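# Push paper-laden cart through door into yellow bay

## Task

Bring the utility cart from this room through the self-closing door into the other room and leave it parked in the yellow bay, with each of its four wheels fully inside the taped outline and none touching the tape. The case of copy paper has to finish in the cart's top tray, with no part hanging over the tray's edges. The door must be closed at the end. Either robot or both may do the work, but if any robot tips over or is left leaning, the task counts as failed.

## Robot and tools

Robots. There are two identical Hello Robot Stretch 4 units, r1 and r2. Each has an omni-wheel base, a mast carrying a lift, and a single arm that telescopes forward and ends in a wrist (yaw, pitch, roll) and a two-finger gripper. Each is about 1.6 m tall, and its base edge lies within 0.23 m of the base centre. Each reports its state in its own frames. Only camera images, lidar_m and wrist_depth_mm show where the two robots are relative to each other.

Frames. All positions are in metres. The base frame sits on the floor under the base centre, with x forward, y left and z up. hand_pose, a point between the open fingertips, is given in this frame and may be slightly off. The odometry frame is the base frame as it was at scene start. base_odometry counts wheel turns, so slip shows as travel. Its heading is in rad, left positive, from -3.142 to 3.142.

move. This is the only tool that commands motion. Its keys are r1, r2, cameras and blocking. blocking must always be false, or the call is refused. The call returns in about 0.5 s while the robots keep going. Each robot key holds that robot's part of the action:
- base: an offset from where the base last reported itself, not a pose. translate_m drives straight ahead (+) or back (-), from -2 to 2 m. strafe_m slides sideways, left positive, from -2 to 2 m. rotate_rad spins in place, counter-clockwise positive, from -3.2 to 3.2 rad. translate_m and strafe_m may be combined into one straight diagonal; rotate_rad cannot be mixed with them.
- joints: absolute targets by name. lift_m is 0 to 1.2 m. arm_m is 0 to 0.55 m of extension. wrist_yaw_rad is -1.134 to 4.276 (0 points ahead, + turns left, 3.14 is folded back). wrist_pitch_rad is -1.117 to 4.259 (0 level, 1.57 down). wrist_roll_rad is -1.117 to 4.259 (+ clockwise seen from behind). gripper_m is -0.038 to 0.141 m of fingertip gap. Targets beyond a range are clipped and the result says so.
- pace: "slow", "default", "fast" or "max". speeds: top speeds per joint, for the lift, the arm and the wrist joints, not for the gripper. contact_limits: 0 to 1 per motion, for arm_m, lift_m, translate_m, strafe_m and rotate_rad, placed next to its own command. The default is 0.5. A base limit stays in force until the next action that names base.
- end_of_arm: "enable_torque", sent alone, revives a wrist or gripper motor that has shut off.
A robot left out of an action keeps its running motions. A new move replaces only the targets it names. An unknown key makes the call invalid, and other bad values get it refused.

wait(seconds 0 to 10) lets the scene run with no new command. It returns early once a commanded robot comes to rest. stop brakes every motion on both robots and holds them. zoom_image(camera, region [x0,y0,x1,y1] in pixels, at most 504x504) magnifies the newest image of a camera. finished_scene(scene) ends the scene for good. Cameras are r1/r2 _head_camera, _head_left_camera, _head_right_camera, _wrist_camera, or "all".

Results. The "move" line gives each robot that got a motion "done", or its worst status. base_status and joint_status report moving, done, off_target (came to rest short, maybe still pushing), contact_stop (held back, now slack), time_out (after 14 s, target dropped), limit_stop_at_own_body, limit_stop_at_tilt (lean over 6 degrees; the lift, arm and wheels go slack) and torque_fault (motor limp). An uncommanded stop blocks the rest of that reply's move and wait calls. "as last shown" lists robots that were not commanded; their lines repeat earlier values. on_its_own reports what happened uncommanded, such as slack joints. lidar_m gives 12 ranges in 30-degree sectors: the first is straight ahead, then they go counter-clockwise (4th left, 7th behind, 10th right). "-" means nothing seen, or something nearer than 0.25 m. wrist_depth_mm is a 7x7 grid of depths in mm. base_tilt is in degrees. If turned_by_wheels and turned_by_imu drift apart by more than about 0.1 rad over a move, the base slipped or struck something. motor_effort is a percentage, with the peak in brackets, and servo_current is in mA.

Gripping. Command a gap more than 0.015 below the object's width. Going further below squeezes harder. Use -0.02 or less to close behind a handle or bar.

Avoid the following. Robots must not press against each other: a base touching the other robot presses hard after a few millimetres, and fingers closed on the other robot's fingers count as a press. Travel of the two robots can differ by up to 3 cm per metre, so a shared load can tip one. Do not turn or brake hard with over 1 kg held and arm_m above 0.2. Keep the gripper low for steady pushes, and use low contact limits. Use lift contact limits of at least 0.3 for 2 kg. Watch for self-collision near the base or with a folded wrist. Avoid drops, slams, hard hits and letting go of moving parts. The simulation keeps running while you think.

Each tool is called after "Request:" by a JSON object that holds its "api" and its "payload".

## Session

Request:
{"api": "move", "payload": {"blocking": false}}

Scene clock: 0.00 s.
r1.base_odometry: x=+0.000 y=+0.000 heading=+0.000
r1.turned_by_wheels: +0.000
r1.turned_by_imu: +0.000
r1.base_tilt: forward=-1.6 right=+1.3
r1.lidar_m: 1.92 2.25 3.81 1.93 0.97 0.84 0.83 0.93 0.77 0.76 0.93 1.59
r1.base_status: not commanded
r1.joint_positions: lift_m=+0.127 arm_m=+0.000 wrist_yaw_rad=+3.089 wrist_pitch_rad=+0.002 wrist_roll_rad=+0.000 gripper_m=+0.056
r1.joint_status: not commanded
r1.measured_speeds: all 0
r1.motor_effort: lift_m=+20 arm_m=-4 wheel_0=+0 wheel_1=+1 wheel_2=+1
r1.servo_current: wrist_yaw_rad=39 wrist_pitch_rad=46 wrist_roll_rad=65 gripper_m=39
r1.hand_pose: x=-0.1125 y=+0.1024 z=+0.3046 quat_wxyz=(+0.026, -0.001, +0.000, +1.000) (m; r1's base frame)
r1.wrist_depth_mm: 137 138 - - - - - / 113 139 - - - - - / 117 140 224 - - - - / 137 161 - - - - - / - - - - - - - / - - 191 - 187 - - / 842 759 750 788 788 732 768
r2.base_odometry: x=+0.000 y=+0.000 heading=+0.000
r2.turned_by_wheels: +0.000
r2.turned_by_imu: +0.000
r2.base_tilt: forward=-0.6 right=+0.1
r2.lidar_m: 2.02 1.45 1.40 1.49 2.01 2.22 2.34 3.17 1.60 3.62 2.59 2.46
r2.base_status: not commanded
r2.joint_positions: lift_m=+0.295 arm_m=+0.000 wrist_yaw_rad=+3.133 wrist_pitch_rad=+0.002 wrist_roll_rad=+0.000 gripper_m=+0.056
r2.joint_status: not commanded
r2.measured_speeds: all 0
r2.motor_effort: lift_m=+18 arm_m=-4 wheel_0=+0 wheel_1=-1 wheel_2=+0
r2.servo_current: wrist_yaw_rad=46 wrist_pitch_rad=39 wrist_roll_rad=46 gripper_m=59
r2.hand_pose: x=-0.1167 y=+0.0898 z=+0.4727 quat_wxyz=(+0.004, -0.001, +0.000, +1.000) (m; r2's base frame)
r2.wrist_depth_mm: - 140 - - - - - / - 126 150 - - - - / - 130 185 - - - - / 144 143 272 - - - - / 229 - - - - - - / 226 1576 196 1576 190 1618 1464 / 226 1060 1138 - - 1025 1060
pictures: r1_head_camera, r1_head_left_camera, r1_head_right_camera, r1_wrist_camera, r2_head_camera, r2_head_left_camera, r2_head_right_camera, r2_wrist_camera
Images, in order (width x height): r1_head_camera 420x560, r1_head_left_camera 420x672, r1_head_right_camera 420x672, r1_wrist_camera 616x392, r2_head_camera 420x560, r2_head_left_camera 420x672, r2_head_right_camera 420x672, r2_wrist_camera 616x392.

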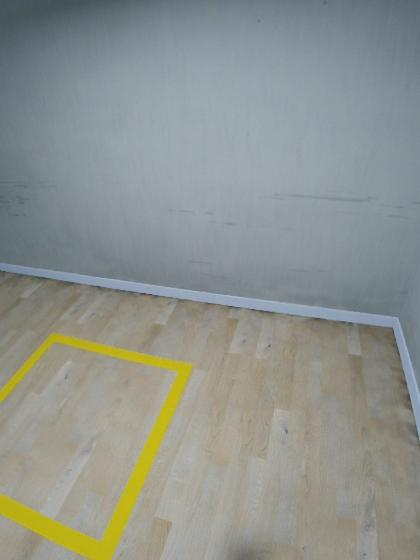

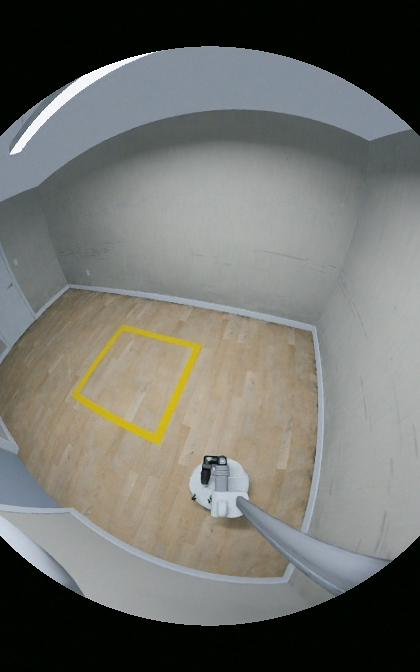

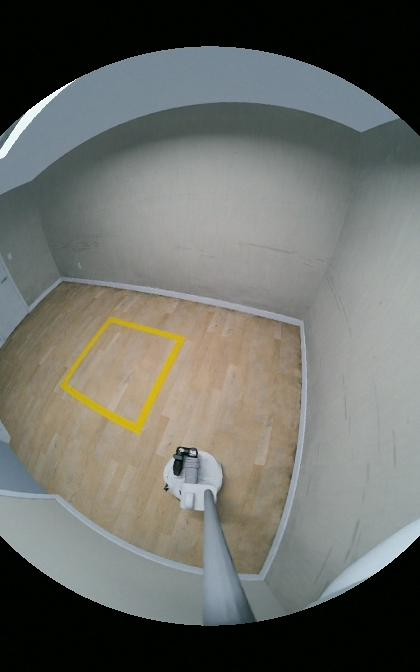

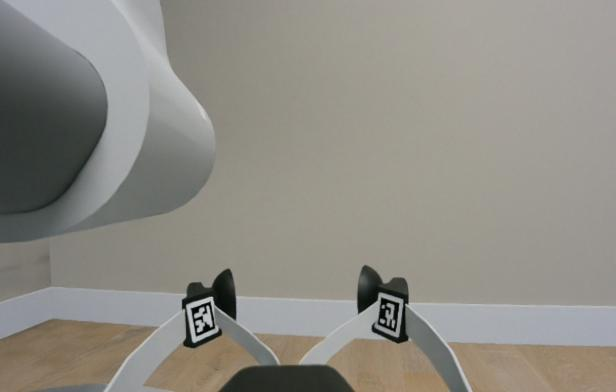

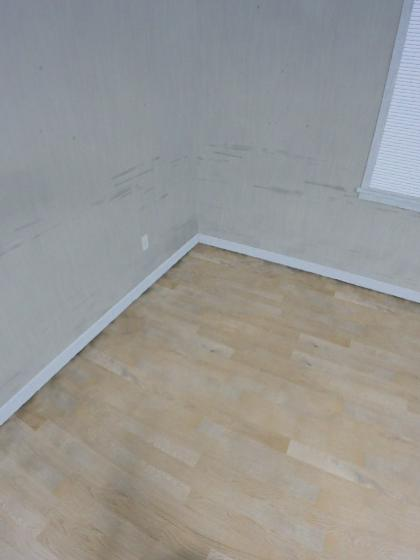

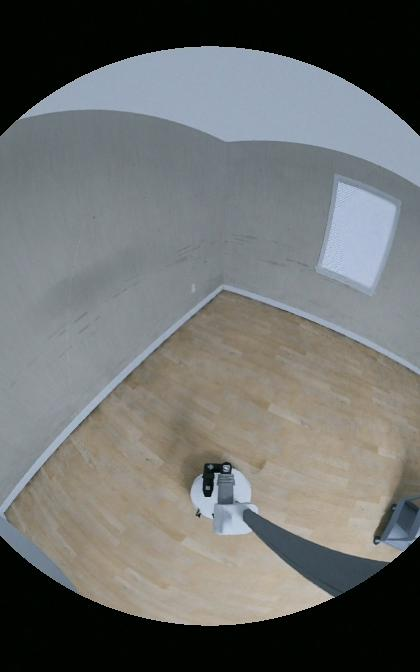

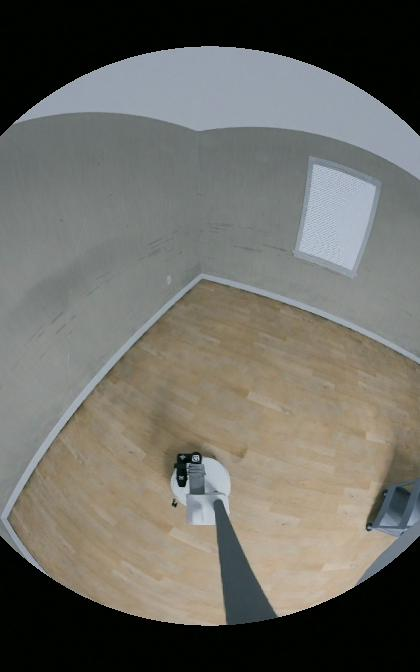

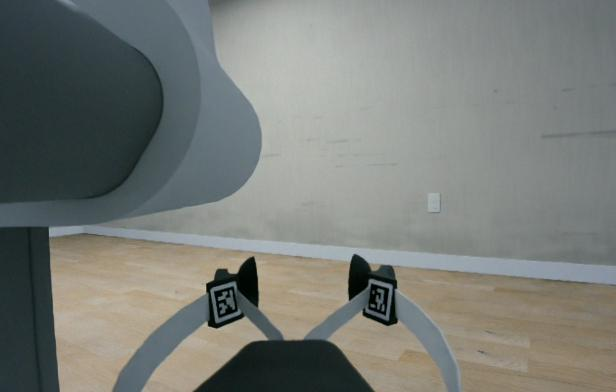

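Request:
{"api": "move", "payload": {"blocking": false, "r1": {"base":{"rotate_rad":1.3}}, "r2": {"base":{"rotate_rad":-1.6}}, "cameras": []}}

Request:
{"api": "wait", "payload": {"seconds": 3, "cameras": []}}

Request:
{"api": "wait", "payload": {"seconds": 1}}

Scene clock: 4.00 s.
move: r1 moving; r2 moving
r1.base_odometry: x=+0.000 y=+0.000 heading=+0.252
r1.turned_by_wheels: +0.252
r1.turned_by_imu: +0.252
r1.base_tilt: forward=-1.6 right=+1.2
r1.lidar_m: 1.98 2.71 3.66 1.25 0.89 0.80 0.87 0.80 0.77 0.82 1.11 1.92
r1.base_status: rotate_rad moving
r1.joint_positions: lift_m=+0.127 arm_m=+0.000 wrist_yaw_rad=+3.089 wrist_pitch_rad=+0.002 wrist_roll_rad=+0.000 gripper_m=+0.056
r1.joint_status: not commanded
r1.measured_speeds: translate_m=-0.001 strafe_m=-0.001 rotate_rad=+0.980 lift_m=+0.000 arm_m=+0.000 wrist_yaw_rad=+0.000 wrist_pitch_rad=+0.000 wrist_roll_rad=+0.000
r1.motor_effort: lift_m=+20(20) arm_m=-4(4) wheel_0=-8(9) wheel_1=-6(9) wheel_2=-7(7)
r1.servo_current: wrist_yaw_rad=59(59) wrist_pitch_rad=39(46) wrist_roll_rad=46(59) gripper_m=39(39)
r1.hand_pose: x=-0.1125 y=+0.1024 z=+0.3046 quat_wxyz=(+0.026, -0.001, +0.000, +1.000) (m; r1's base frame)
r1.wrist_depth_mm: 136 138 - - - - - / 113 139 - - - - - / 114 140 226 - - - - / 137 160 - - - - - / - - - - - - - / - 1060 190 - 187 - - / 778 750 750 798 750 699 732
r2.base_odometry: x=+0.000 y=+0.000 heading=-0.252
r2.turned_by_wheels: -0.252
r2.turned_by_imu: -0.244
r2.base_tilt: forward=-0.7 right=+0.1
r2.lidar_m: 2.52 1.62 1.40 1.40 1.67 2.23 2.24 2.64 1.59 1.63 2.93 2.49
r2.base_status: rotate_rad moving
r2.joint_positions: lift_m=+0.295 arm_m=+0.000 wrist_yaw_rad=+3.133 wrist_pitch_rad=+0.002 wrist_roll_rad=+0.000 gripper_m=+0.056
r2.joint_status: not commanded
r2.measured_speeds: translate_m=+0.000 strafe_m=+0.000 rotate_rad=-0.974 lift_m=+0.000 arm_m=+0.000 wrist_yaw_rad=+0.000 wrist_pitch_rad=+0.000 wrist_roll_rad=+0.000
r2.motor_effort: lift_m=+18(18) arm_m=-4(4) wheel_0=+8(9) wheel_1=+8(10) wheel_2=+9(11)
r2.servo_current: wrist_yaw_rad=33(52) wrist_pitch_rad=39(46) wrist_roll_rad=52(52) gripper_m=39(59)
r2.hand_pose: x=-0.1167 y=+0.0898 z=+0.4727 quat_wxyz=(+0.004, -0.001, +0.000, +1.000) (m; r2's base frame)
r2.wrist_depth_mm: - 141 - - - - - / - 127 150 - - - - / - 130 184 - - - - / 144 143 272 - - - - / 229 - - - - - - / 227 1576 196 1576 190 1661 1464 / 226 1060 1138 - - 1060 1060
pictures: none
No camera images: "cameras" was empty.

Scene clock: 5.40 s.
earlier move: r1 done; r2 moving
r1.base_odometry: x=+0.000 y=+0.000 heading=+1.300
r1.turned_by_wheels: +1.048
r1.turned_by_imu: +1.053
r1.base_tilt: forward=-1.6 right=+1.3
r1.lidar_m: 3.79 1.23 0.89 0.83 0.88 0.82 0.77 0.81 1.10 1.93 2.00 2.67
r1.base_status: done
r1.joint_positions: lift_m=+0.127 arm_m=+0.000 wrist_yaw_rad=+3.089 wrist_pitch_rad=+0.002 wrist_roll_rad=+0.000 gripper_m=+0.056
r1.joint_status: not commanded
r1.measured_speeds: all 0
r1.motor_effort: lift_m=+20(20) arm_m=-4(4) wheel_0=-4(10) wheel_1=-1(9) wheel_2=-1(8)
r1.servo_current: wrist_yaw_rad=52(65) wrist_pitch_rad=46(52) wrist_roll_rad=59(65) gripper_m=39(46)
r1.hand_pose: x=-0.1125 y=+0.1024 z=+0.3046 quat_wxyz=(+0.026, -0.001, +0.000, +1.000) (m; r1's base frame)
r1.wrist_depth_mm: 136 138 - - - - - / 113 139 - - - - - / 118 140 229 - - - - / 137 162 - - - - - / - - - - - - - / - - 191 - 187 - - / 788 707 750 143 778 768 809
r2.base_odometry: x=+0.000 y=+0.000 heading=-1.599
r2.turned_by_wheels: -1.347
r2.turned_by_imu: -1.311
r2.base_tilt: forward=-0.6 right=+0.0
r2.lidar_m: 3.64 2.60 2.47 2.05 1.49 1.41 1.47 1.98 2.23 2.32 3.11 1.62
r2.base_status: rotate_rad moving
r2.joint_positions: lift_m=+0.295 arm_m=+0.000 wrist_yaw_rad=+3.133 wrist_pitch_rad=+0.002 wrist_roll_rad=+0.000 gripper_m=+0.056
r2.joint_status: not commanded
r2.measured_speeds: all 0
r2.motor_effort: lift_m=+18(18) arm_m=-4(4) wheel_0=+4(11) wheel_1=+2(11) wheel_2=+5(11)
r2.servo_current: wrist_yaw_rad=39(59) wrist_pitch_rad=46(46) wrist_roll_rad=39(52) gripper_m=46(59)
r2.hand_pose: x=-0.1167 y=+0.0898 z=+0.4727 quat_wxyz=(+0.004, -0.001, +0.000, +1.000) (m; r2's base frame)
r2.wrist_depth_mm: - 140 - - - - - / - 126 141 - - - - / - 129 185 - - - - / 144 143 226 - - - - / 229 - - - - - - / 227 1576 196 1336 190 - - / 226 1078 1138 - - 1042 1060
wait: 1.40 of 3 s (r1 has come to rest)
pictures: none
No camera images: "cameras" was empty.

Scene clock: 5.60 s.
earlier move: r2 done
r1.base_odometry: x=+0.000 y=+0.000 heading=+1.300
r1.turned_by_wheels: +0.000
r1.turned_by_imu: +0.000
r1.base_tilt: forward=-1.6 right=+1.3
r1.lidar_m: 3.78 1.26 0.89 0.84 0.88 0.81 0.76 0.83 1.10 1.90 1.99 2.70
r1.base_status: done
r1.joint_positions: lift_m=+0.127 arm_m=+0.000 wrist_yaw_rad=+3.089 wrist_pitch_rad=+0.002 wrist_roll_rad=+0.000 gripper_m=+0.056
r1.joint_status: not commanded
r1.measured_speeds: all 0
r1.motor_effort: lift_m=+20(20) arm_m=-4(4) wheel_0=-3(10) wheel_1=-1(9) wheel_2=-1(8)
r1.servo_current: wrist_yaw_rad=65(65) wrist_pitch_rad=52(52) wrist_roll_rad=59(65) gripper_m=39(46)
r1.hand_pose: x=-0.1125 y=+0.1024 z=+0.3046 quat_wxyz=(+0.026, -0.001, +0.000, +1.000) (m; r1's base frame)
r1.wrist_depth_mm: 136 139 - - - - - / 113 139 - - - - - / 118 139 229 - - - - / 137 162 - - - - - / - - - - - - - / - - 190 - 187 - - / 788 707 750 143 798 788 820
r2.base_odometry: x=+0.000 y=+0.000 heading=-1.599
r2.turned_by_wheels: +0.000
r2.turned_by_imu: +0.000
r2.base_tilt: forward=-0.7 right=+0.0
r2.lidar_m: 3.69 2.62 2.47 2.04 1.47 1.41 1.46 1.99 2.24 2.30 3.11 1.60
r2.base_status: done
r2.joint_positions: lift_m=+0.295 arm_m=+0.000 wrist_yaw_rad=+3.133 wrist_pitch_rad=+0.002 wrist_roll_rad=+0.000 gripper_m=+0.056
r2.joint_status: not commanded
r2.measured_speeds: all 0
r2.motor_effort: lift_m=+18(18) arm_m=-4(4) wheel_0=+5(11) wheel_1=+3(11) wheel_2=+5(11)
r2.servo_current: wrist_yaw_rad=39(59) wrist_pitch_rad=39(46) wrist_roll_rad=39(52) gripper_m=46(59)
r2.hand_pose: x=-0.1167 y=+0.0898 z=+0.4727 quat_wxyz=(+0.004, -0.001, +0.000, +1.000) (m; r2's base frame)
r2.wrist_depth_mm: - 140 - - - - - / - 126 142 - - - - / - 130 185 - - - - / 144 144 226 - - - - / 229 - - - - - - / 227 1576 196 1308 190 - - / 226 1060 1160 - - 1042 1060
wait: 0.20 of 1 s (r2 has come to rest)
pictures: r1_head_camera, r1_head_left_camera, r1_head_right_camera, r1_wrist_camera, r2_head_camera, r2_head_left_camera, r2_head_right_camera, r2_wrist_camera
Images, in order (width x height): r1_head_camera 420x560, r1_head_left_camera 420x672, r1_head_right_camera 420x672, r1_wrist_camera 616x392, r2_head_camera 420x560, r2_head_left_camera 420x672, r2_head_right_camera 420x672, r2_wrist_camera 616x392.

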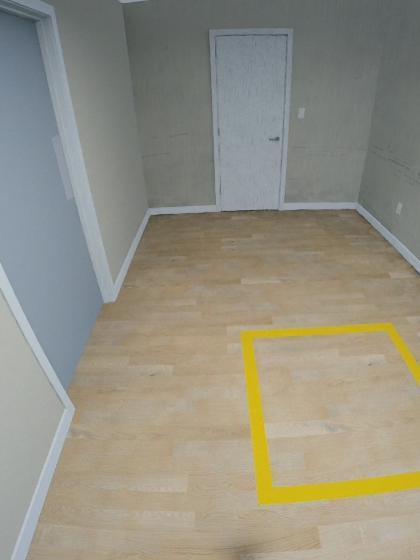

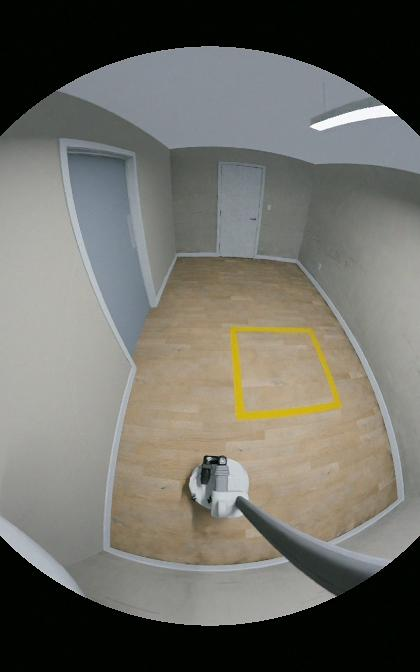

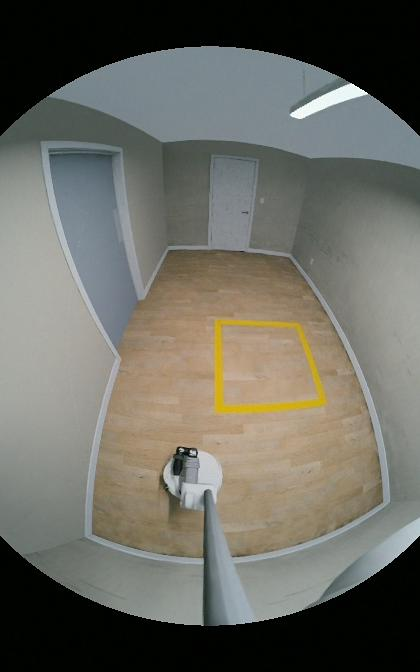

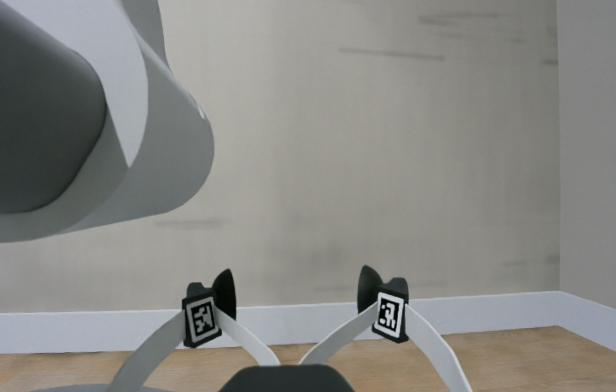

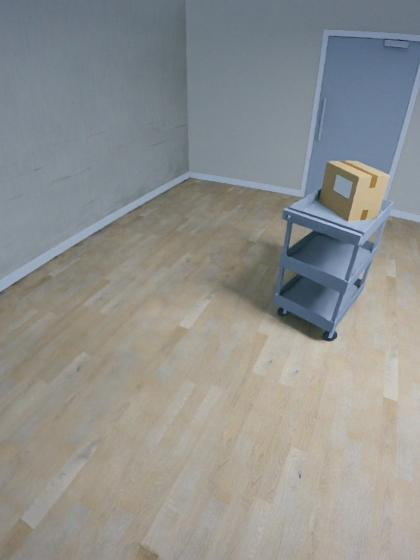

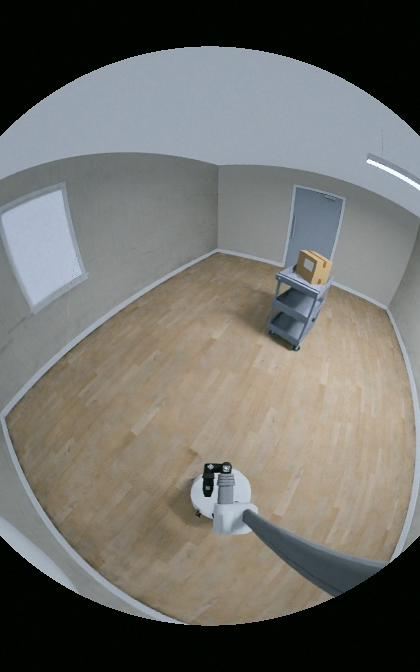

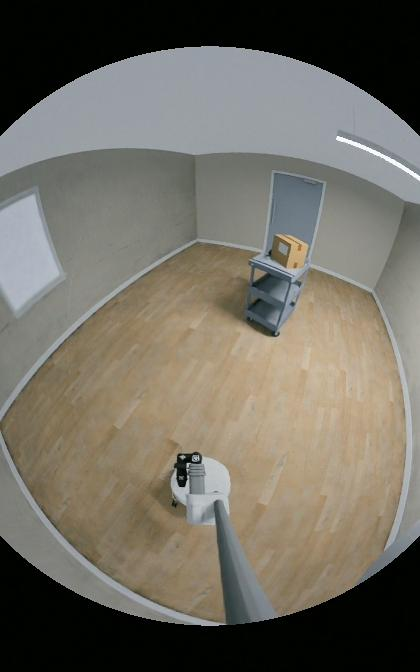

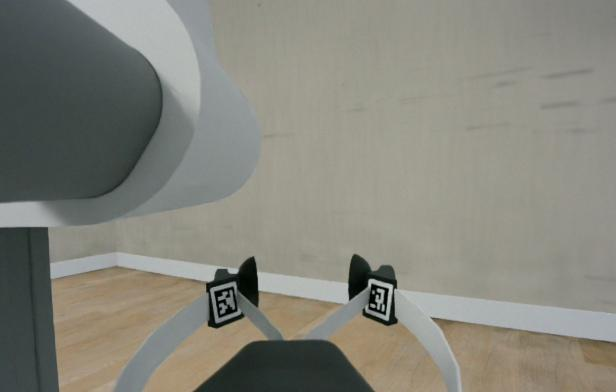

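Request:
{"api": "zoom_image", "payload": {"camera": "r2_head_camera", "region": [240, 10, 420, 350]}}

Request:
{"api": "zoom_image", "payload": {"camera": "r1_head_camera", "region": [0, 0, 200, 420]}}

Scaled by 1.482 from the camera's 420x560 image, which has a finer 1200x1600 frame.

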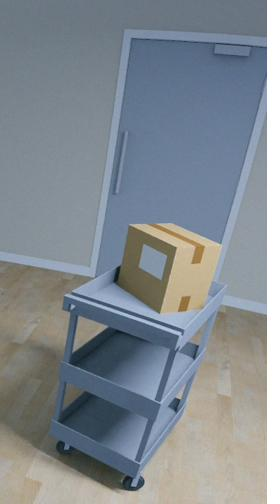

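Scaled by 1.200 from the camera's 420x560 image, which has a finer 600x800 frame.

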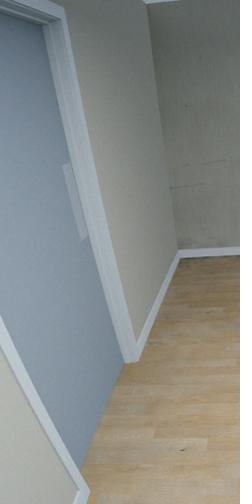

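Request:
{"api": "move", "payload": {"blocking": false, "r1": {"base":{"translate_m":1.0}, "joints":{"wrist_yaw_rad":0.0}}, "r2": {"base":{"translate_m":0.8},"joints":{"wrist_yaw_rad":0.0,"lift_m":0.6}}, "cameras": []}}

Request:
{"api": "wait", "payload": {"seconds": 5, "cameras": []}}

Request:
{"api": "wait", "payload": {"seconds": 2, "cameras": []}}

Request:
{"api": "move", "payload": {"blocking": false, "r1": {"base":{"rotate_rad":1.57}}, "r2": {"base":{"rotate_rad":-0.5}}, "cameras": []}}

Request:
{"api": "wait", "payload": {"seconds": 1.5, "cameras": []}}

Request:
{"api": "wait", "payload": {"seconds": 0.7}}

Scene clock: 42.73 s.
move: r1 moving; r2 moving
r1.base_odometry: x=+0.008 y=+0.030 heading=+1.300
r1.turned_by_wheels: +0.000
r1.turned_by_imu: +0.000
r1.base_tilt: forward=-1.6 right=+1.2
r1.lidar_m: 3.81 1.26 0.88 0.82 0.88 0.86 0.80 0.83 1.15 1.93 1.99 2.67
r1.base_status: translate_m moving
r1.joint_positions: lift_m=+0.127 arm_m=+0.000 wrist_yaw_rad=+2.503 wrist_pitch_rad=+0.002 wrist_roll_rad=+0.000 gripper_m=+0.056
r1.joint_status: wrist_yaw_rad moving
r1.measured_speeds: translate_m=+0.122 strafe_m=+0.000 rotate_rad=+0.000 lift_m=+0.000 arm_m=+0.000 wrist_yaw_rad=-1.822 wrist_pitch_rad=+0.000 wrist_roll_rad=+0.000
r1.motor_effort: lift_m=+20(20) arm_m=-4(4) wheel_0=+3(9) wheel_1=+6(7) wheel_2=-9(9)
r1.servo_current: wrist_yaw_rad=91(124) wrist_pitch_rad=39(46) wrist_roll_rad=65(65) gripper_m=39(46)
r1.hand_pose: x=-0.0085 y=+0.2421 z=+0.3046 quat_wxyz=(+0.314, -0.001, +0.000, +0.949) (m; r1's base frame)
r1.wrist_depth_mm: - - - - - - - / - - - - - - - / - - - - - - - / - - - - - - - / - - - - - - - / - - 190 1078 188 - - / 778 699 750 809 798 699 -
r2.base_odometry: x=-0.001 y=-0.031 heading=-1.599
r2.turned_by_wheels: +0.000
r2.turned_by_imu: +0.001
r2.base_tilt: forward=-0.7 right=+0.1
r2.lidar_m: 3.61 2.57 2.46 2.10 1.47 1.40 1.52 2.07 2.23 2.33 3.16 1.56
r2.base_status: translate_m moving
r2.joint_positions: lift_m=+0.333 arm_m=+0.000 wrist_yaw_rad=+2.571 wrist_pitch_rad=+0.002 wrist_roll_rad=+0.000 gripper_m=+0.056
r2.joint_status: lift_m moving; wrist_yaw_rad moving
r2.measured_speeds: translate_m=+0.123 strafe_m=+0.000 rotate_rad=-0.001 lift_m=+0.146 arm_m=+0.000 wrist_yaw_rad=-1.734 wrist_pitch_rad=+0.000 wrist_roll_rad=+0.000
r2.motor_effort: lift_m=+26(26) arm_m=-4(4) wheel_0=+8(10) wheel_1=+7(8) wheel_2=-12(12)
r2.servo_current: wrist_yaw_rad=91(111) wrist_pitch_rad=39(46) wrist_roll_rad=52(59) gripper_m=46(52)
r2.hand_pose: x=-0.0245 y=+0.2294 z=+0.5104 quat_wxyz=(+0.282, -0.001, +0.000, +0.960) (m; r2's base frame)
r2.wrist_depth_mm: - - - - - - - / - - - - - - - / 242 - - - - - - / - - - - - - - / - - - - - - - / 1499 1499 190 171 190 - 1397 / 1205 1118 1229 - - 1098 1118
pictures: none
No camera images: "cameras" was empty.

Scene clock: 46.40 s.
earlier move: r1 moving; r2 done
r1.base_odometry: x=+0.263 y=+0.948 heading=+1.300
r1.turned_by_wheels: +0.000
r1.turned_by_imu: +0.000
r1.base_tilt: forward=-1.6 right=+1.3
r1.lidar_m: 2.94 1.40 1.01 0.83 0.91 1.23 1.72 1.84 2.01 1.90 1.97 2.66
r1.base_status: translate_m moving
r1.joint_positions: lift_m=+0.127 arm_m=+0.000 wrist_yaw_rad=+0.003 wrist_pitch_rad=+0.002 wrist_roll_rad=+0.000 gripper_m=+0.056
r1.joint_status: all done
r1.measured_speeds: translate_m=+0.096 strafe_m=+0.001 rotate_rad=-0.003 lift_m=+0.000 arm_m=+0.000 wrist_yaw_rad=+0.000 wrist_pitch_rad=+0.000 wrist_roll_rad=+0.000
r1.motor_effort: lift_m=+20(20) arm_m=-4(4) wheel_0=+4(9) wheel_1=-1(8) wheel_2=+0(11)
r1.servo_current: wrist_yaw_rad=39(124) wrist_pitch_rad=46(52) wrist_roll_rad=39(65) gripper_m=39(52)
r1.hand_pose: x=+0.4596 y=-0.0866 z=+0.3046 quat_wxyz=(+1.000, +0.000, +0.001, +0.001) (m; r1's base frame)
r1.wrist_depth_mm: - - - - - - - / - - - - - - - / - - - - - - - / - - - - - - - / - - - - - - - / 1138 1160 193 1205 187 1138 1118 / 842 741 750 788 788 778 798
r2.base_odometry: x=-0.022 y=-0.800 heading=-1.599
r2.turned_by_wheels: +0.000
r2.turned_by_imu: +0.001
r2.base_tilt: forward=-0.7 right=+0.1
r2.lidar_m: 3.11 2.21 2.09 2.17 2.20 2.13 2.19 2.73 2.62 2.68 0.99 0.96
r2.base_status: done
r2.joint_positions: lift_m=+0.600 arm_m=+0.000 wrist_yaw_rad=+0.003 wrist_pitch_rad=+0.002 wrist_roll_rad=+0.000 gripper_m=+0.056
r2.joint_status: all done
r2.measured_speeds: all 0
r2.motor_effort: lift_m=+21(26) arm_m=-4(4) wheel_0=+2(10) wheel_1=+3(8) wheel_2=-4(14)
r2.servo_current: wrist_yaw_rad=46(156) wrist_pitch_rad=46(46) wrist_roll_rad=46(59) gripper_m=52(52)
r2.hand_pose: x=+0.4596 y=-0.0866 z=+0.7775 quat_wxyz=(+1.000, +0.000, +0.001, +0.001) (m; r2's base frame)
r2.wrist_depth_mm: - - - - - - - / - - - - - - - / - - - - - - - / - - - - - - - / - - - - - - - / - - 196 - 191 - - / 1618 1618 1808 - - 1661 1576
wait: 3.67 of 5 s (r2 has come to rest)
pictures: none
No camera images: "cameras" was empty.

Scene clock: 47.07 s.
earlier move: r1 done
r1.base_odometry: x=+0.268 y=+0.963 heading=+1.300
r1.turned_by_wheels: +0.000
r1.turned_by_imu: +0.000
r1.base_tilt: forward=-1.6 right=+1.2
r1.lidar_m: 2.92 1.39 1.02 0.84 0.90 1.25 1.78 1.86 2.03 1.90 1.94 2.61
r1.base_status: done
r1.joint_positions: lift_m=+0.127 arm_m=+0.000 wrist_yaw_rad=+0.003 wrist_pitch_rad=+0.002 wrist_roll_rad=+0.000 gripper_m=+0.056
r1.joint_status: all done
r1.measured_speeds: all 0
r1.motor_effort: lift_m=+20(20) arm_m=-4(4) wheel_0=+2(9) wheel_1=+2(8) wheel_2=+0(11)
r1.servo_current: wrist_yaw_rad=46(124) wrist_pitch_rad=39(52) wrist_roll_rad=26(65) gripper_m=39(52)
r1.hand_pose: x=+0.4596 y=-0.0866 z=+0.3046 quat_wxyz=(+1.000, +0.000, +0.001, +0.001) (m; r1's base frame)
r1.wrist_depth_mm: - - - - - - - / - - - - - - - / - - - - - - - / - - - - - - - / - - - - - - - / 1160 1182 193 1160 187 1160 1118 / 831 750 741 788 788 768 809
r2.base_odometry: x=-0.022 y=-0.800 heading=-1.599
r2.turned_by_wheels: +0.000
r2.turned_by_imu: +0.000
r2.base_tilt: forward=-0.6 right=+0.0
r2.lidar_m: 3.11 2.24 2.09 2.18 2.17 2.10 2.19 2.75 2.61 2.69 0.98 0.96
r2.base_status: done
r2.joint_positions: lift_m=+0.600 arm_m=+0.000 wrist_yaw_rad=+0.003 wrist_pitch_rad=+0.002 wrist_roll_rad=+0.000 gripper_m=+0.056
r2.joint_status: all done
r2.measured_speeds: all 0
r2.motor_effort: lift_m=+21(26) arm_m=-4(4) wheel_0=+3(10) wheel_1=+3(8) wheel_2=-4(14)
r2.servo_current: wrist_yaw_rad=39(156) wrist_pitch_rad=39(46) wrist_roll_rad=46(59) gripper_m=46(52)
r2.hand_pose: x=+0.4596 y=-0.0866 z=+0.7775 quat_wxyz=(+1.000, +0.000, +0.001, +0.001) (m; r2's base frame)
r2.wrist_depth_mm: - - - - - - - / - - - - - - - / - - - - - - - / - - - - - - - / - - - - - - - / - - 196 - 191 - - / 1618 1661 1808 - - 1661 1618
wait: 0.67 of 2 s (r1 has come to rest)
pictures: none
No camera images: "cameras" was empty.

Scene clock: 47.57 s.
move: r1 moving; r2 moving
r1.base_odometry: x=+0.268 y=+0.963 heading=+1.551
r1.turned_by_wheels: +0.252
r1.turned_by_imu: +0.252
r1.base_tilt: forward=-1.6 right=+1.2
r1.lidar_m: 1.93 1.15 0.88 0.86 0.99 1.66 1.76 2.03 1.92 1.92 2.16 2.90
r1.base_status: rotate_rad moving
r1.joint_positions: lift_m=+0.127 arm_m=+0.000 wrist_yaw_rad=+0.003 wrist_pitch_rad=+0.002 wrist_roll_rad=+0.000 gripper_m=+0.056
r1.joint_status: not commanded
r1.measured_speeds: translate_m=+0.000 strafe_m=+0.000 rotate_rad=+0.975 lift_m=+0.000 arm_m=+0.000 wrist_yaw_rad=+0.000 wrist_pitch_rad=+0.000 wrist_roll_rad=+0.000
r1.motor_effort: lift_m=+20(20) arm_m=-4(4) wheel_0=-9(9) wheel_1=-7(7) wheel_2=-8(8)
r1.servo_current: wrist_yaw_rad=59(65) wrist_pitch_rad=39(46) wrist_roll_rad=46(65) gripper_m=39(46)
r1.hand_pose: x=+0.4595 y=-0.0867 z=+0.3046 quat_wxyz=(+1.000, +0.000, +0.001, +0.001) (m; r1's base frame)
r1.wrist_depth_mm: - - - - - - - / - - - - - - - / - - - - - - - / - - - - - - - / - - - - - - - / 1042 1182 191 1182 187 1138 1138 / 842 732 741 788 788 768 798
r2.base_odometry: x=-0.022 y=-0.800 heading=-1.850
r2.turned_by_wheels: -0.252
r2.turned_by_imu: -0.244
r2.base_tilt: forward=-0.6 right=+0.1
r2.lidar_m: 1.02 2.52 2.11 2.10 2.47 2.09 2.11 2.46 2.60 2.63 3.04 0.97
r2.base_status: rotate_rad moving
r2.joint_positions: lift_m=+0.600 arm_m=+0.000 wrist_yaw_rad=+0.003 wrist_pitch_rad=+0.002 wrist_roll_rad=+0.000 gripper_m=+0.056
r2.joint_status: not commanded
r2.measured_speeds: translate_m=+0.001 strafe_m=+0.000 rotate_rad=-0.976 lift_m=+0.000 arm_m=+0.000 wrist_yaw_rad=+0.000 wrist_pitch_rad=+0.000 wrist_roll_rad=+0.000
r2.motor_effort: lift_m=+21(21) arm_m=-4(4) wheel_0=+5(10) wheel_1=+10(10) wheel_2=+11(11)
r2.servo_current: wrist_yaw_rad=52(59) wrist_pitch_rad=39(46) wrist_roll_rad=46(59) gripper_m=52(52)
r2.hand_pose: x=+0.4596 y=-0.0866 z=+0.7775 quat_wxyz=(+1.000, +0.000, +0.001, +0.001) (m; r2's base frame)
r2.wrist_depth_mm: - - - - - - - / - - - - - - 917 / - - - - - 1060 866 / - - - - - - - / - - - - - - - / - - 196 - 191 - - / 1756 1618 1756 - - - -
pictures: none
No camera images: "cameras" was empty.

Scene clock: 48.37 s.
earlier move: r1 moving; r2 done
r1.base_odometry: x=+0.268 y=+0.963 heading=+2.650
r1.turned_by_wheels: +1.098
r1.turned_by_imu: +1.104
r1.base_tilt: forward=-1.6 right=+1.2
r1.lidar_m: 0.88 0.87 1.02 1.76 1.78 2.03 1.91 1.92 2.23 2.92 1.80 1.12
r1.base_status: rotate_rad moving
r1.joint_positions: lift_m=+0.127 arm_m=+0.000 wrist_yaw_rad=+0.003 wrist_pitch_rad=+0.002 wrist_roll_rad=+0.000 gripper_m=+0.056
r1.joint_status: not commanded
r1.measured_speeds: translate_m=+0.000 strafe_m=+0.000 rotate_rad=+0.972 lift_m=+0.000 arm_m=+0.000 wrist_yaw_rad=+0.000 wrist_pitch_rad=+0.000 wrist_roll_rad=+0.000
r1.motor_effort: lift_m=+20(20) arm_m=-4(4) wheel_0=-2(10) wheel_1=-1(8) wheel_2=-1(8)
r1.servo_current: wrist_yaw_rad=65(65) wrist_pitch_rad=46(52) wrist_roll_rad=59(65) gripper_m=39(46)
r1.hand_pose: x=+0.4595 y=-0.0867 z=+0.3046 quat_wxyz=(+1.000, +0.000, +0.001, +0.001) (m; r1's base frame)
r1.wrist_depth_mm: - 634 - - - - 960 / - 640 - - - - 976 / - 621 - - - - 976 / - 627 - - - - 991 / - 634 - - - - 991 / - 627 190 - 187 - 960 / - 164 699 143 732 768 831
r2.base_odometry: x=-0.022 y=-0.800 heading=-2.098
r2.turned_by_wheels: -0.248
r2.turned_by_imu: -0.241
r2.base_tilt: forward=-0.7 right=+0.1
r2.lidar_m: 0.99 3.02 2.22 2.11 2.20 2.20 2.10 2.21 2.74 2.61 2.73 0.98
r2.base_status: done
r2.joint_positions: lift_m=+0.600 arm_m=+0.000 wrist_yaw_rad=+0.003 wrist_pitch_rad=+0.002 wrist_roll_rad=+0.000 gripper_m=+0.056
r2.joint_status: not commanded
r2.measured_speeds: all 0
r2.motor_effort: lift_m=+21(21) arm_m=-4(4) wheel_0=+2(10) wheel_1=+3(10) wheel_2=+2(11)
r2.servo_current: wrist_yaw_rad=46(59) wrist_pitch_rad=39(46) wrist_roll_rad=39(65) gripper_m=52(52)
r2.hand_pose: x=+0.4595 y=-0.0867 z=+0.7775 quat_wxyz=(+1.000, +0.000, +0.001, +0.001) (m; r2's base frame)
r2.wrist_depth_mm: - - - - - - - / - - - - - - - / - - - - 1025 - - / - - - - - - - / - - - - - - - / - - 196 866 188 1025 - / 1756 1618 1808 - - - 1618
wait: 0.80 of 1.5 s (r2 has come to rest)
pictures: none
No camera images: "cameras" was empty.

Scene clock: 49.07 s.
earlier move: r1 moving
r1.base_odometry: x=+0.268 y=+0.963 heading=+2.870
r1.turned_by_wheels: +0.220
r1.turned_by_imu: +0.221
r1.base_tilt: forward=-1.6 right=+1.3
r1.lidar_m: 0.87 0.89 1.22 1.75 1.83 2.00 1.90 1.98 2.62 2.96 1.41 1.01
r1.base_status: rotate_rad moving
r1.joint_positions: lift_m=+0.127 arm_m=+0.000 wrist_yaw_rad=+0.003 wrist_pitch_rad=+0.002 wrist_roll_rad=+0.000 gripper_m=+0.056
r1.joint_status: not commanded
r1.measured_speeds: all 0
r1.motor_effort: lift_m=+20(20) arm_m=-4(4) wheel_0=-1(10) wheel_1=+0(8) wheel_2=-2(8)
r1.servo_current: wrist_yaw_rad=33(65) wrist_pitch_rad=39(52) wrist_roll_rad=46(78) gripper_m=39(52)
r1.hand_pose: x=+0.4595 y=-0.0867 z=+0.3046 quat_wxyz=(+1.000, +0.000, +0.001, +0.001) (m; r1's base frame)
r1.wrist_depth_mm: - - 661 741 - - - / - - 668 732 - - - / - - 654 741 - - - / - - 661 741 - - - / - - 654 - - - - / - - 190 - 187 - - / - 141 - 137 699 683 759
r2.base_odometry: x=-0.022 y=-0.800 heading=-2.098
r2.turned_by_wheels: +0.000
r2.turned_by_imu: +0.000
r2.base_tilt: forward=-0.7 right=+0.0
r2.lidar_m: 0.99 3.01 2.20 2.10 2.19 2.21 2.09 2.20 2.70 2.60 2.74 0.98
r2.base_status: done
r2.joint_positions: lift_m=+0.600 arm_m=+0.000 wrist_yaw_rad=+0.003 wrist_pitch_rad=+0.002 wrist_roll_rad=+0.000 gripper_m=+0.056
r2.joint_status: not commanded
r2.measured_speeds: all 0
r2.motor_effort: lift_m=+21(21) arm_m=-4(4) wheel_0=+2(10) wheel_1=+3(10) wheel_2=+2(11)
r2.servo_current: wrist_yaw_rad=39(59) wrist_pitch_rad=46(46) wrist_roll_rad=46(65) gripper_m=52(59)
r2.hand_pose: x=+0.4595 y=-0.0867 z=+0.7775 quat_wxyz=(+1.000, +0.000, +0.001, +0.001) (m; r2's base frame)
r2.wrist_depth_mm: - - - - - - - / - - - - - - - / - - - - 1042 - - / - - - - - - - / - - - - - - - / - - 196 866 188 1008 - / 1756 1618 1808 - - - 1661
wait: 0.70 s; no rest
pictures: r1_head_camera, r1_head_left_camera, r1_head_right_camera, r1_wrist_camera, r2_head_camera, r2_head_left_camera, r2_head_right_camera, r2_wrist_camera
Images, in order (width x height): r1_head_camera 420x560, r1_head_left_camera 420x672, r1_head_right_camera 420x672, r1_wrist_camera 616x392, r2_head_camera 420x560, r2_head_left_camera 420x672, r2_head_right_camera 420x672, r2_wrist_camera 616x392.

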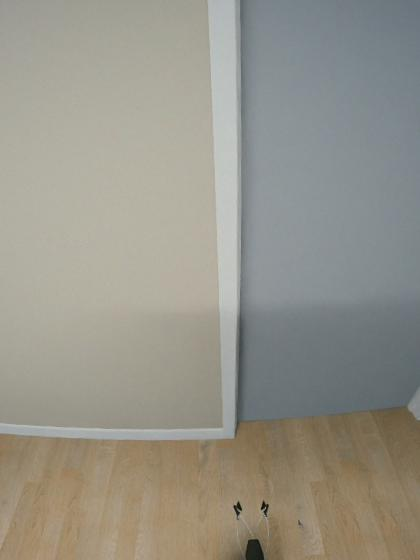

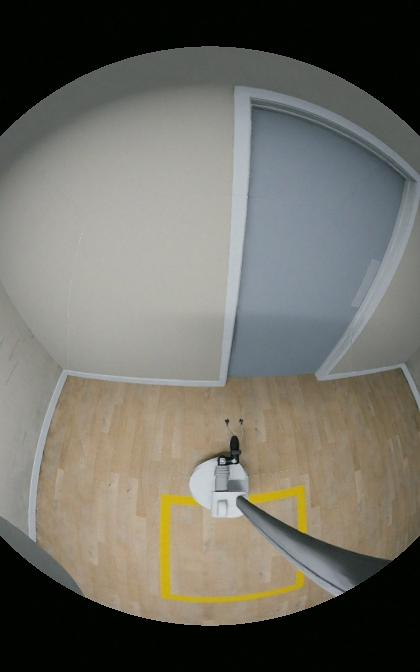

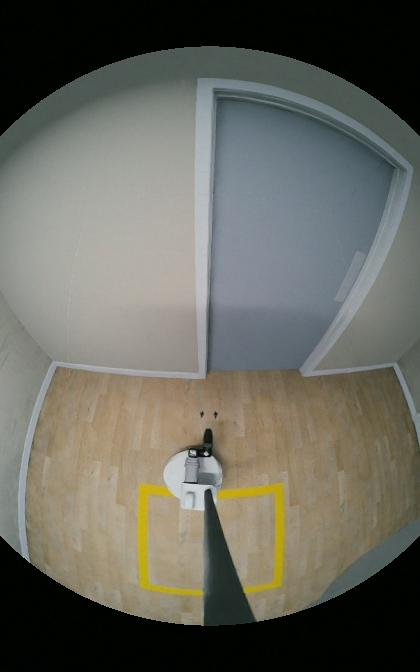

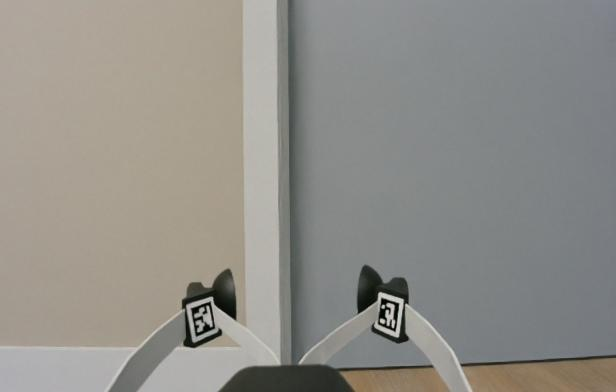

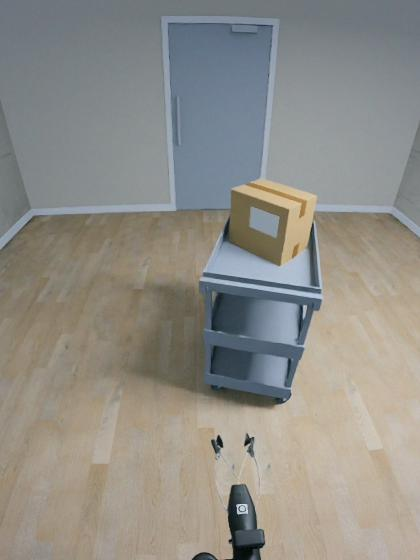

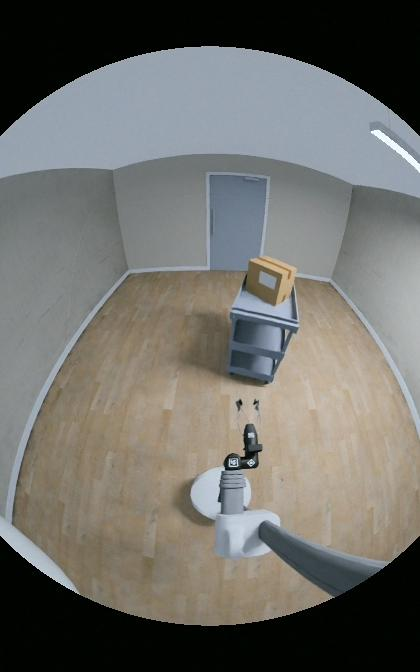

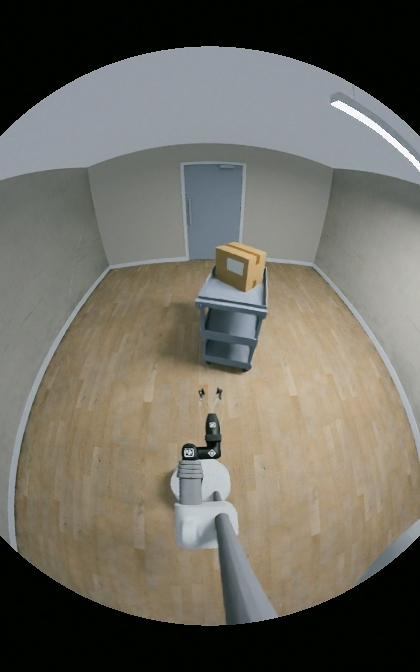

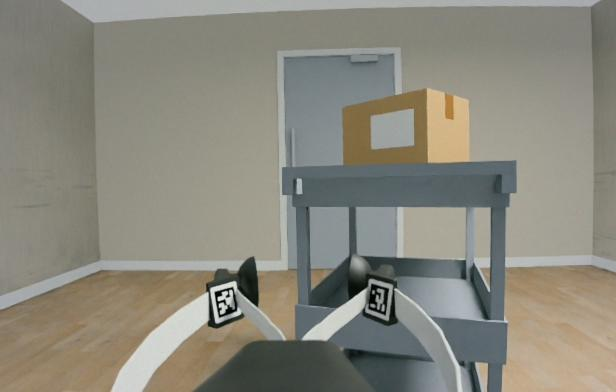

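Request:
{"api": "zoom_image", "payload": {"camera": "r2_head_camera", "region": [160, 0, 340, 420]}}

Request:
{"api": "zoom_image", "payload": {"camera": "r2_wrist_camera", "region": [260, 60, 560, 392]}}

Scaled by 1.200 from the camera's 420x560 image, which has a finer 1200x1600 frame.

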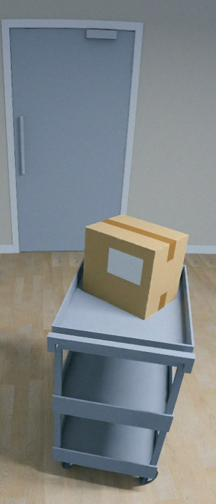

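Scaled by 1.518.

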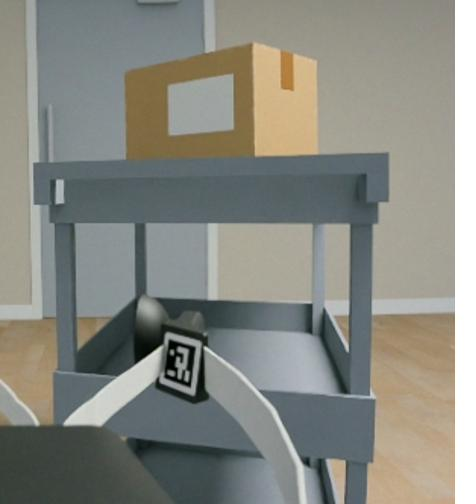

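Request:
{"api": "move", "payload": {"blocking": false, "r1": {"base":{"strafe_m":-0.55}, "joints":{"wrist_yaw_rad":3.09}}, "r2": {"base":{"rotate_rad":-0.26},"joints":{"lift_m":0.85,"wrist_pitch_rad":0.5}}, "cameras": []}}

Request:
{"api": "wait", "payload": {"seconds": 1.5}}

Scene clock: 195.57 s.
earlier move: r1 done
move: r1 moving; r2 moving
r1.base_odometry: x=+0.278 y=+0.998 heading=+2.870
r1.turned_by_wheels: +0.000
r1.turned_by_imu: +0.000
r1.base_tilt: forward=-1.6 right=+1.3
r1.lidar_m: 0.86 0.91 1.21 1.79 1.87 2.01 1.89 1.96 2.67 2.91 1.36 1.01
r1.base_status: strafe_m moving
r1.joint_positions: lift_m=+0.127 arm_m=+0.000 wrist_yaw_rad=+0.587 wrist_pitch_rad=+0.002 wrist_roll_rad=+0.000 gripper_m=+0.056
r1.joint_status: wrist_yaw_rad moving
r1.measured_speeds: translate_m=-0.001 strafe_m=-0.140 rotate_rad=+0.005 lift_m=+0.000 arm_m=+0.000 wrist_yaw_rad=+1.820 wrist_pitch_rad=+0.000 wrist_roll_rad=+0.000
r1.motor_effort: lift_m=+20(20) arm_m=-4(4) wheel_0=+9(10) wheel_1=-7(10) wheel_2=+0(2)
r1.servo_current: wrist_yaw_rad=72(117) wrist_pitch_rad=46(46) wrist_roll_rad=65(65) gripper_m=39(46)
r1.hand_pose: x=+0.4595 y=+0.0868 z=+0.3046 quat_wxyz=(+0.957, +0.000, +0.001, +0.289) (m; r1's base frame)
r1.wrist_depth_mm: - - - - - 574 - / - - - - - 580 - / - - - - - 591 - / - - - - - 603 - / - - - - - 597 - / 1078 - 190 - 187 580 - / 854 750 707 137 - - -
r2.base_odometry: x=-0.022 y=-0.800 heading=-2.310
r2.turned_by_wheels: -0.212
r2.turned_by_imu: -0.206
r2.base_tilt: forward=-0.6 right=+0.1
r2.lidar_m: 0.99 3.71 2.42 2.08 2.11 2.39 2.09 2.11 2.56 2.60 2.63 3.15
r2.base_status: rotate_rad moving
r2.joint_positions: lift_m=+0.638 arm_m=+0.000 wrist_yaw_rad=+0.002 wrist_pitch_rad=+0.470 wrist_roll_rad=+0.000 gripper_m=+0.056
r2.joint_status: lift_m moving; wrist_pitch_rad moving
r2.measured_speeds: translate_m=+0.001 strafe_m=+0.001 rotate_rad=-0.461 lift_m=+0.146 arm_m=+0.000 wrist_yaw_rad=-0.002 wrist_pitch_rad=+0.706 wrist_roll_rad=+0.000
r2.motor_effort: lift_m=+21(24) arm_m=-4(4) wheel_0=+3(10) wheel_1=+4(10) wheel_2=+4(11)
r2.servo_current: wrist_yaw_rad=39(52) wrist_pitch_rad=20(104) wrist_roll_rad=46(59) gripper_m=46(59)
r2.hand_pose: x=+0.4282 y=-0.0868 z=+0.6852 quat_wxyz=(+0.972, +0.000, +0.233, +0.001) (m; r2's base frame)
r2.wrist_depth_mm: - - - - - - - / - - - - - - - / - - - - - - - / 1756 1756 1756 - 1708 1661 1618 / 1397 1366 1336 - 1336 1336 1308 / 1118 1138 196 1118 190 1138 1078 / 976 960 960 - - 946 946
pictures: none
No camera images: "cameras" was empty.

Scene clock: 197.07 s.
earlier move: r1 moving; r2 moving
r1.base_odometry: x=+0.386 y=+1.388 heading=+2.870
r1.turned_by_wheels: +0.000
r1.turned_by_imu: -0.002
r1.base_tilt: forward=-1.6 right=+1.3
r1.lidar_m: 0.95 0.97 1.23 2.21 2.27 1.98 1.88 1.95 2.59 2.50 1.33 1.02
r1.base_status: strafe_m moving
r1.joint_positions: lift_m=+0.127 arm_m=+0.000 wrist_yaw_rad=+3.085 wrist_pitch_rad=+0.002 wrist_roll_rad=+0.000 gripper_m=+0.056
r1.joint_status: wrist_yaw_rad moving
r1.measured_speeds: translate_m=+0.000 strafe_m=-0.254 rotate_rad=-0.002 lift_m=+0.000 arm_m=+0.000 wrist_yaw_rad=+0.176 wrist_pitch_rad=+0.000 wrist_roll_rad=+0.000
r1.motor_effort: lift_m=+20(20) arm_m=-4(4) wheel_0=+1(12) wheel_1=-1(10) wheel_2=+0(2)
r1.servo_current: wrist_yaw_rad=52(117) wrist_pitch_rad=39(52) wrist_roll_rad=59(65) gripper_m=46(46)
r1.hand_pose: x=-0.1121 y=+0.1036 z=+0.3046 quat_wxyz=(+0.028, -0.001, +0.000, +1.000) (m; r1's base frame)
r1.wrist_depth_mm: - 137 - - - - - / - 138 - - - - - / 112 138 217 - - - - / 128 141 286 - - - - / 138 - 1921 - - - - / 1182 1160 193 1182 189 1160 1255 / 854 741 750 154 788 798 768
r2.base_odometry: x=-0.022 y=-0.800 heading=-2.357
r2.turned_by_wheels: -0.047
r2.turned_by_imu: -0.046
r2.base_tilt: forward=-0.7 right=+0.1
r2.lidar_m: 0.99 3.62 2.46 2.11 2.08 2.47 2.11 2.13 2.49 2.61 2.61 3.09
r2.base_status: done
r2.joint_positions: lift_m=+0.850 arm_m=+0.000 wrist_yaw_rad=+0.002 wrist_pitch_rad=+0.499 wrist_roll_rad=+0.000 gripper_m=+0.056
r2.joint_status: lift_m moving; wrist_pitch_rad moving
r2.measured_speeds: all 0
r2.motor_effort: lift_m=+21(26) arm_m=-4(4) wheel_0=+3(10) wheel_1=+2(10) wheel_2=+5(11)
r2.servo_current: wrist_yaw_rad=59(59) wrist_pitch_rad=26(104) wrist_roll_rad=46(65) gripper_m=46(59)
r2.hand_pose: x=+0.4244 y=-0.0868 z=+0.8900 quat_wxyz=(+0.969, +0.000, +0.247, +0.001) (m; r2's base frame)
r2.wrist_depth_mm: - - 1098 991 - - - / - - 1098 1042 - - - / - - - - - - - / - - 1863 - - 1983 1983 / 1661 1661 1537 - 1537 1661 1576 / 1366 1336 196 170 190 1366 1281 / 1205 1160 1182 - - 1118 1160
wait: 1.50 s; no rest
pictures: r1_head_camera, r1_head_left_camera, r1_head_right_camera, r1_wrist_camera, r2_head_camera, r2_head_left_camera, r2_head_right_camera, r2_wrist_camera
Images, in order (width x height): r1_head_camera 420x560, r1_head_left_camera 420x672, r1_head_right_camera 420x672, r1_wrist_camera 616x392, r2_head_camera 420x560, r2_head_left_camera 420x672, r2_head_right_camera 420x672, r2_wrist_camera 616x392.

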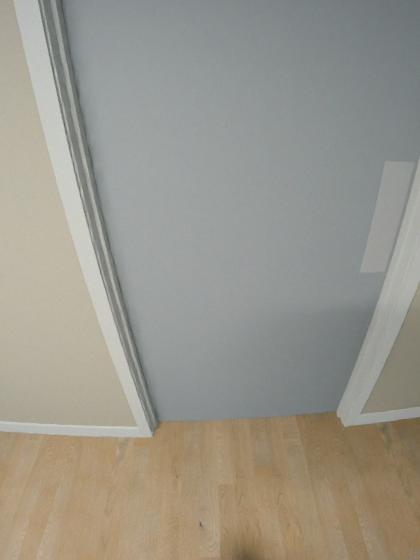

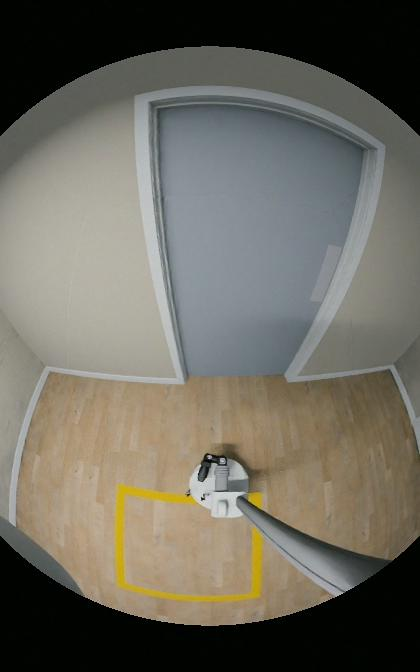

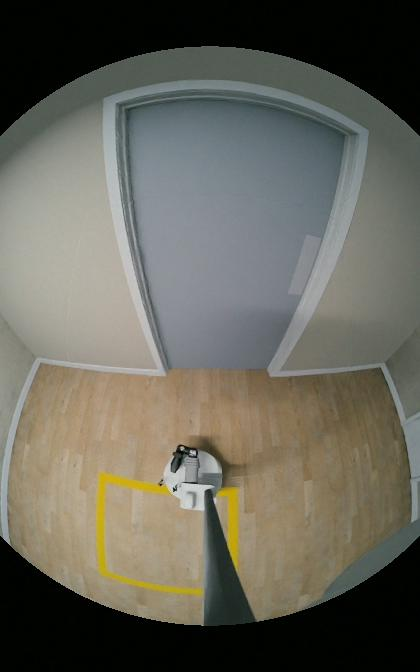

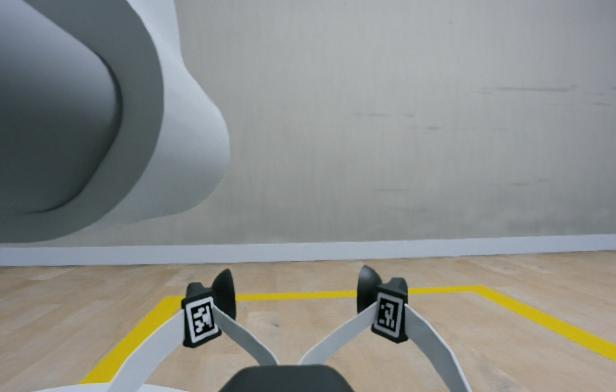

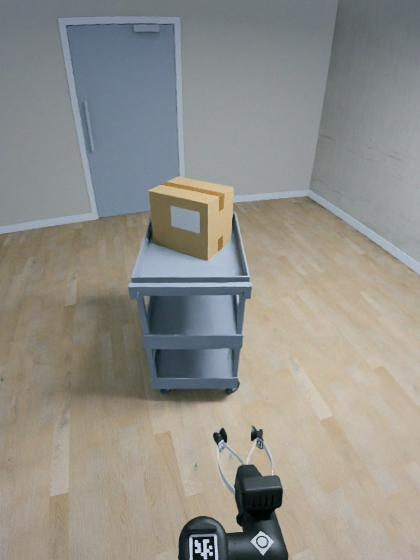

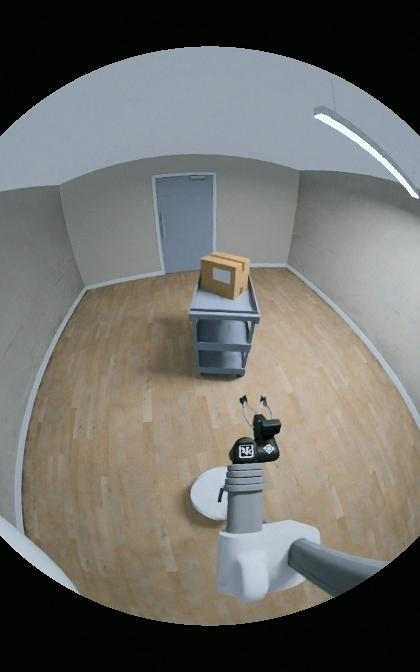

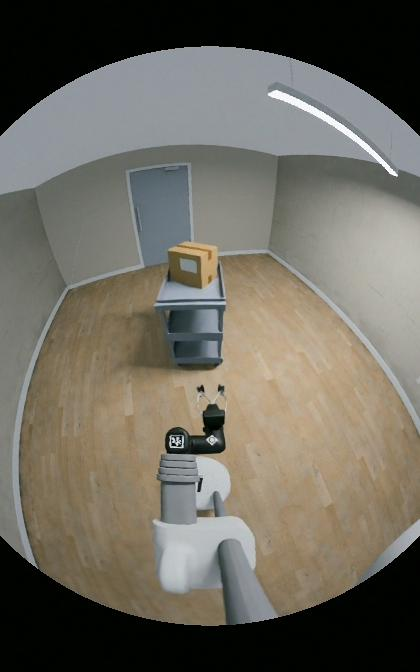

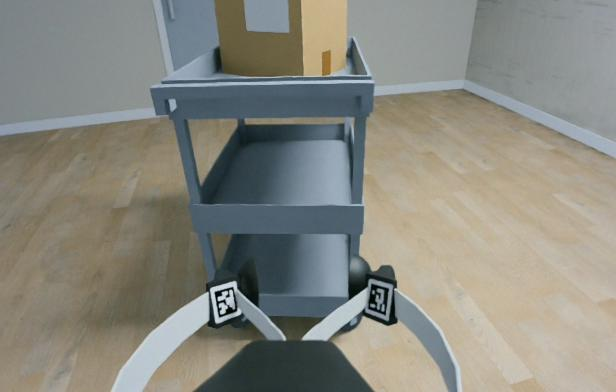

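Request:
{"api": "zoom_image", "payload": {"camera": "r2_head_camera", "region": [110, 170, 270, 410]}}

Request:
{"api": "zoom_image", "payload": {"camera": "r2_wrist_camera", "region": [140, 20, 400, 130]}}

Scaled by 2.100 from the camera's 420x560 image, which has a finer 1200x1600 frame.

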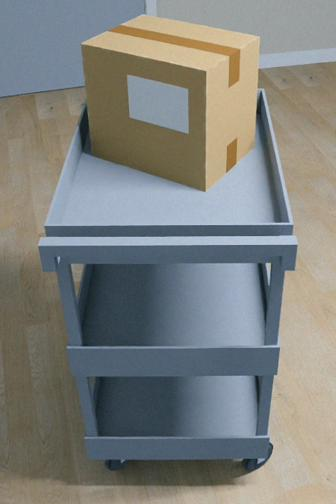

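Scaled by 1.938.

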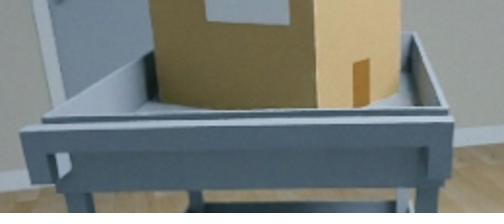

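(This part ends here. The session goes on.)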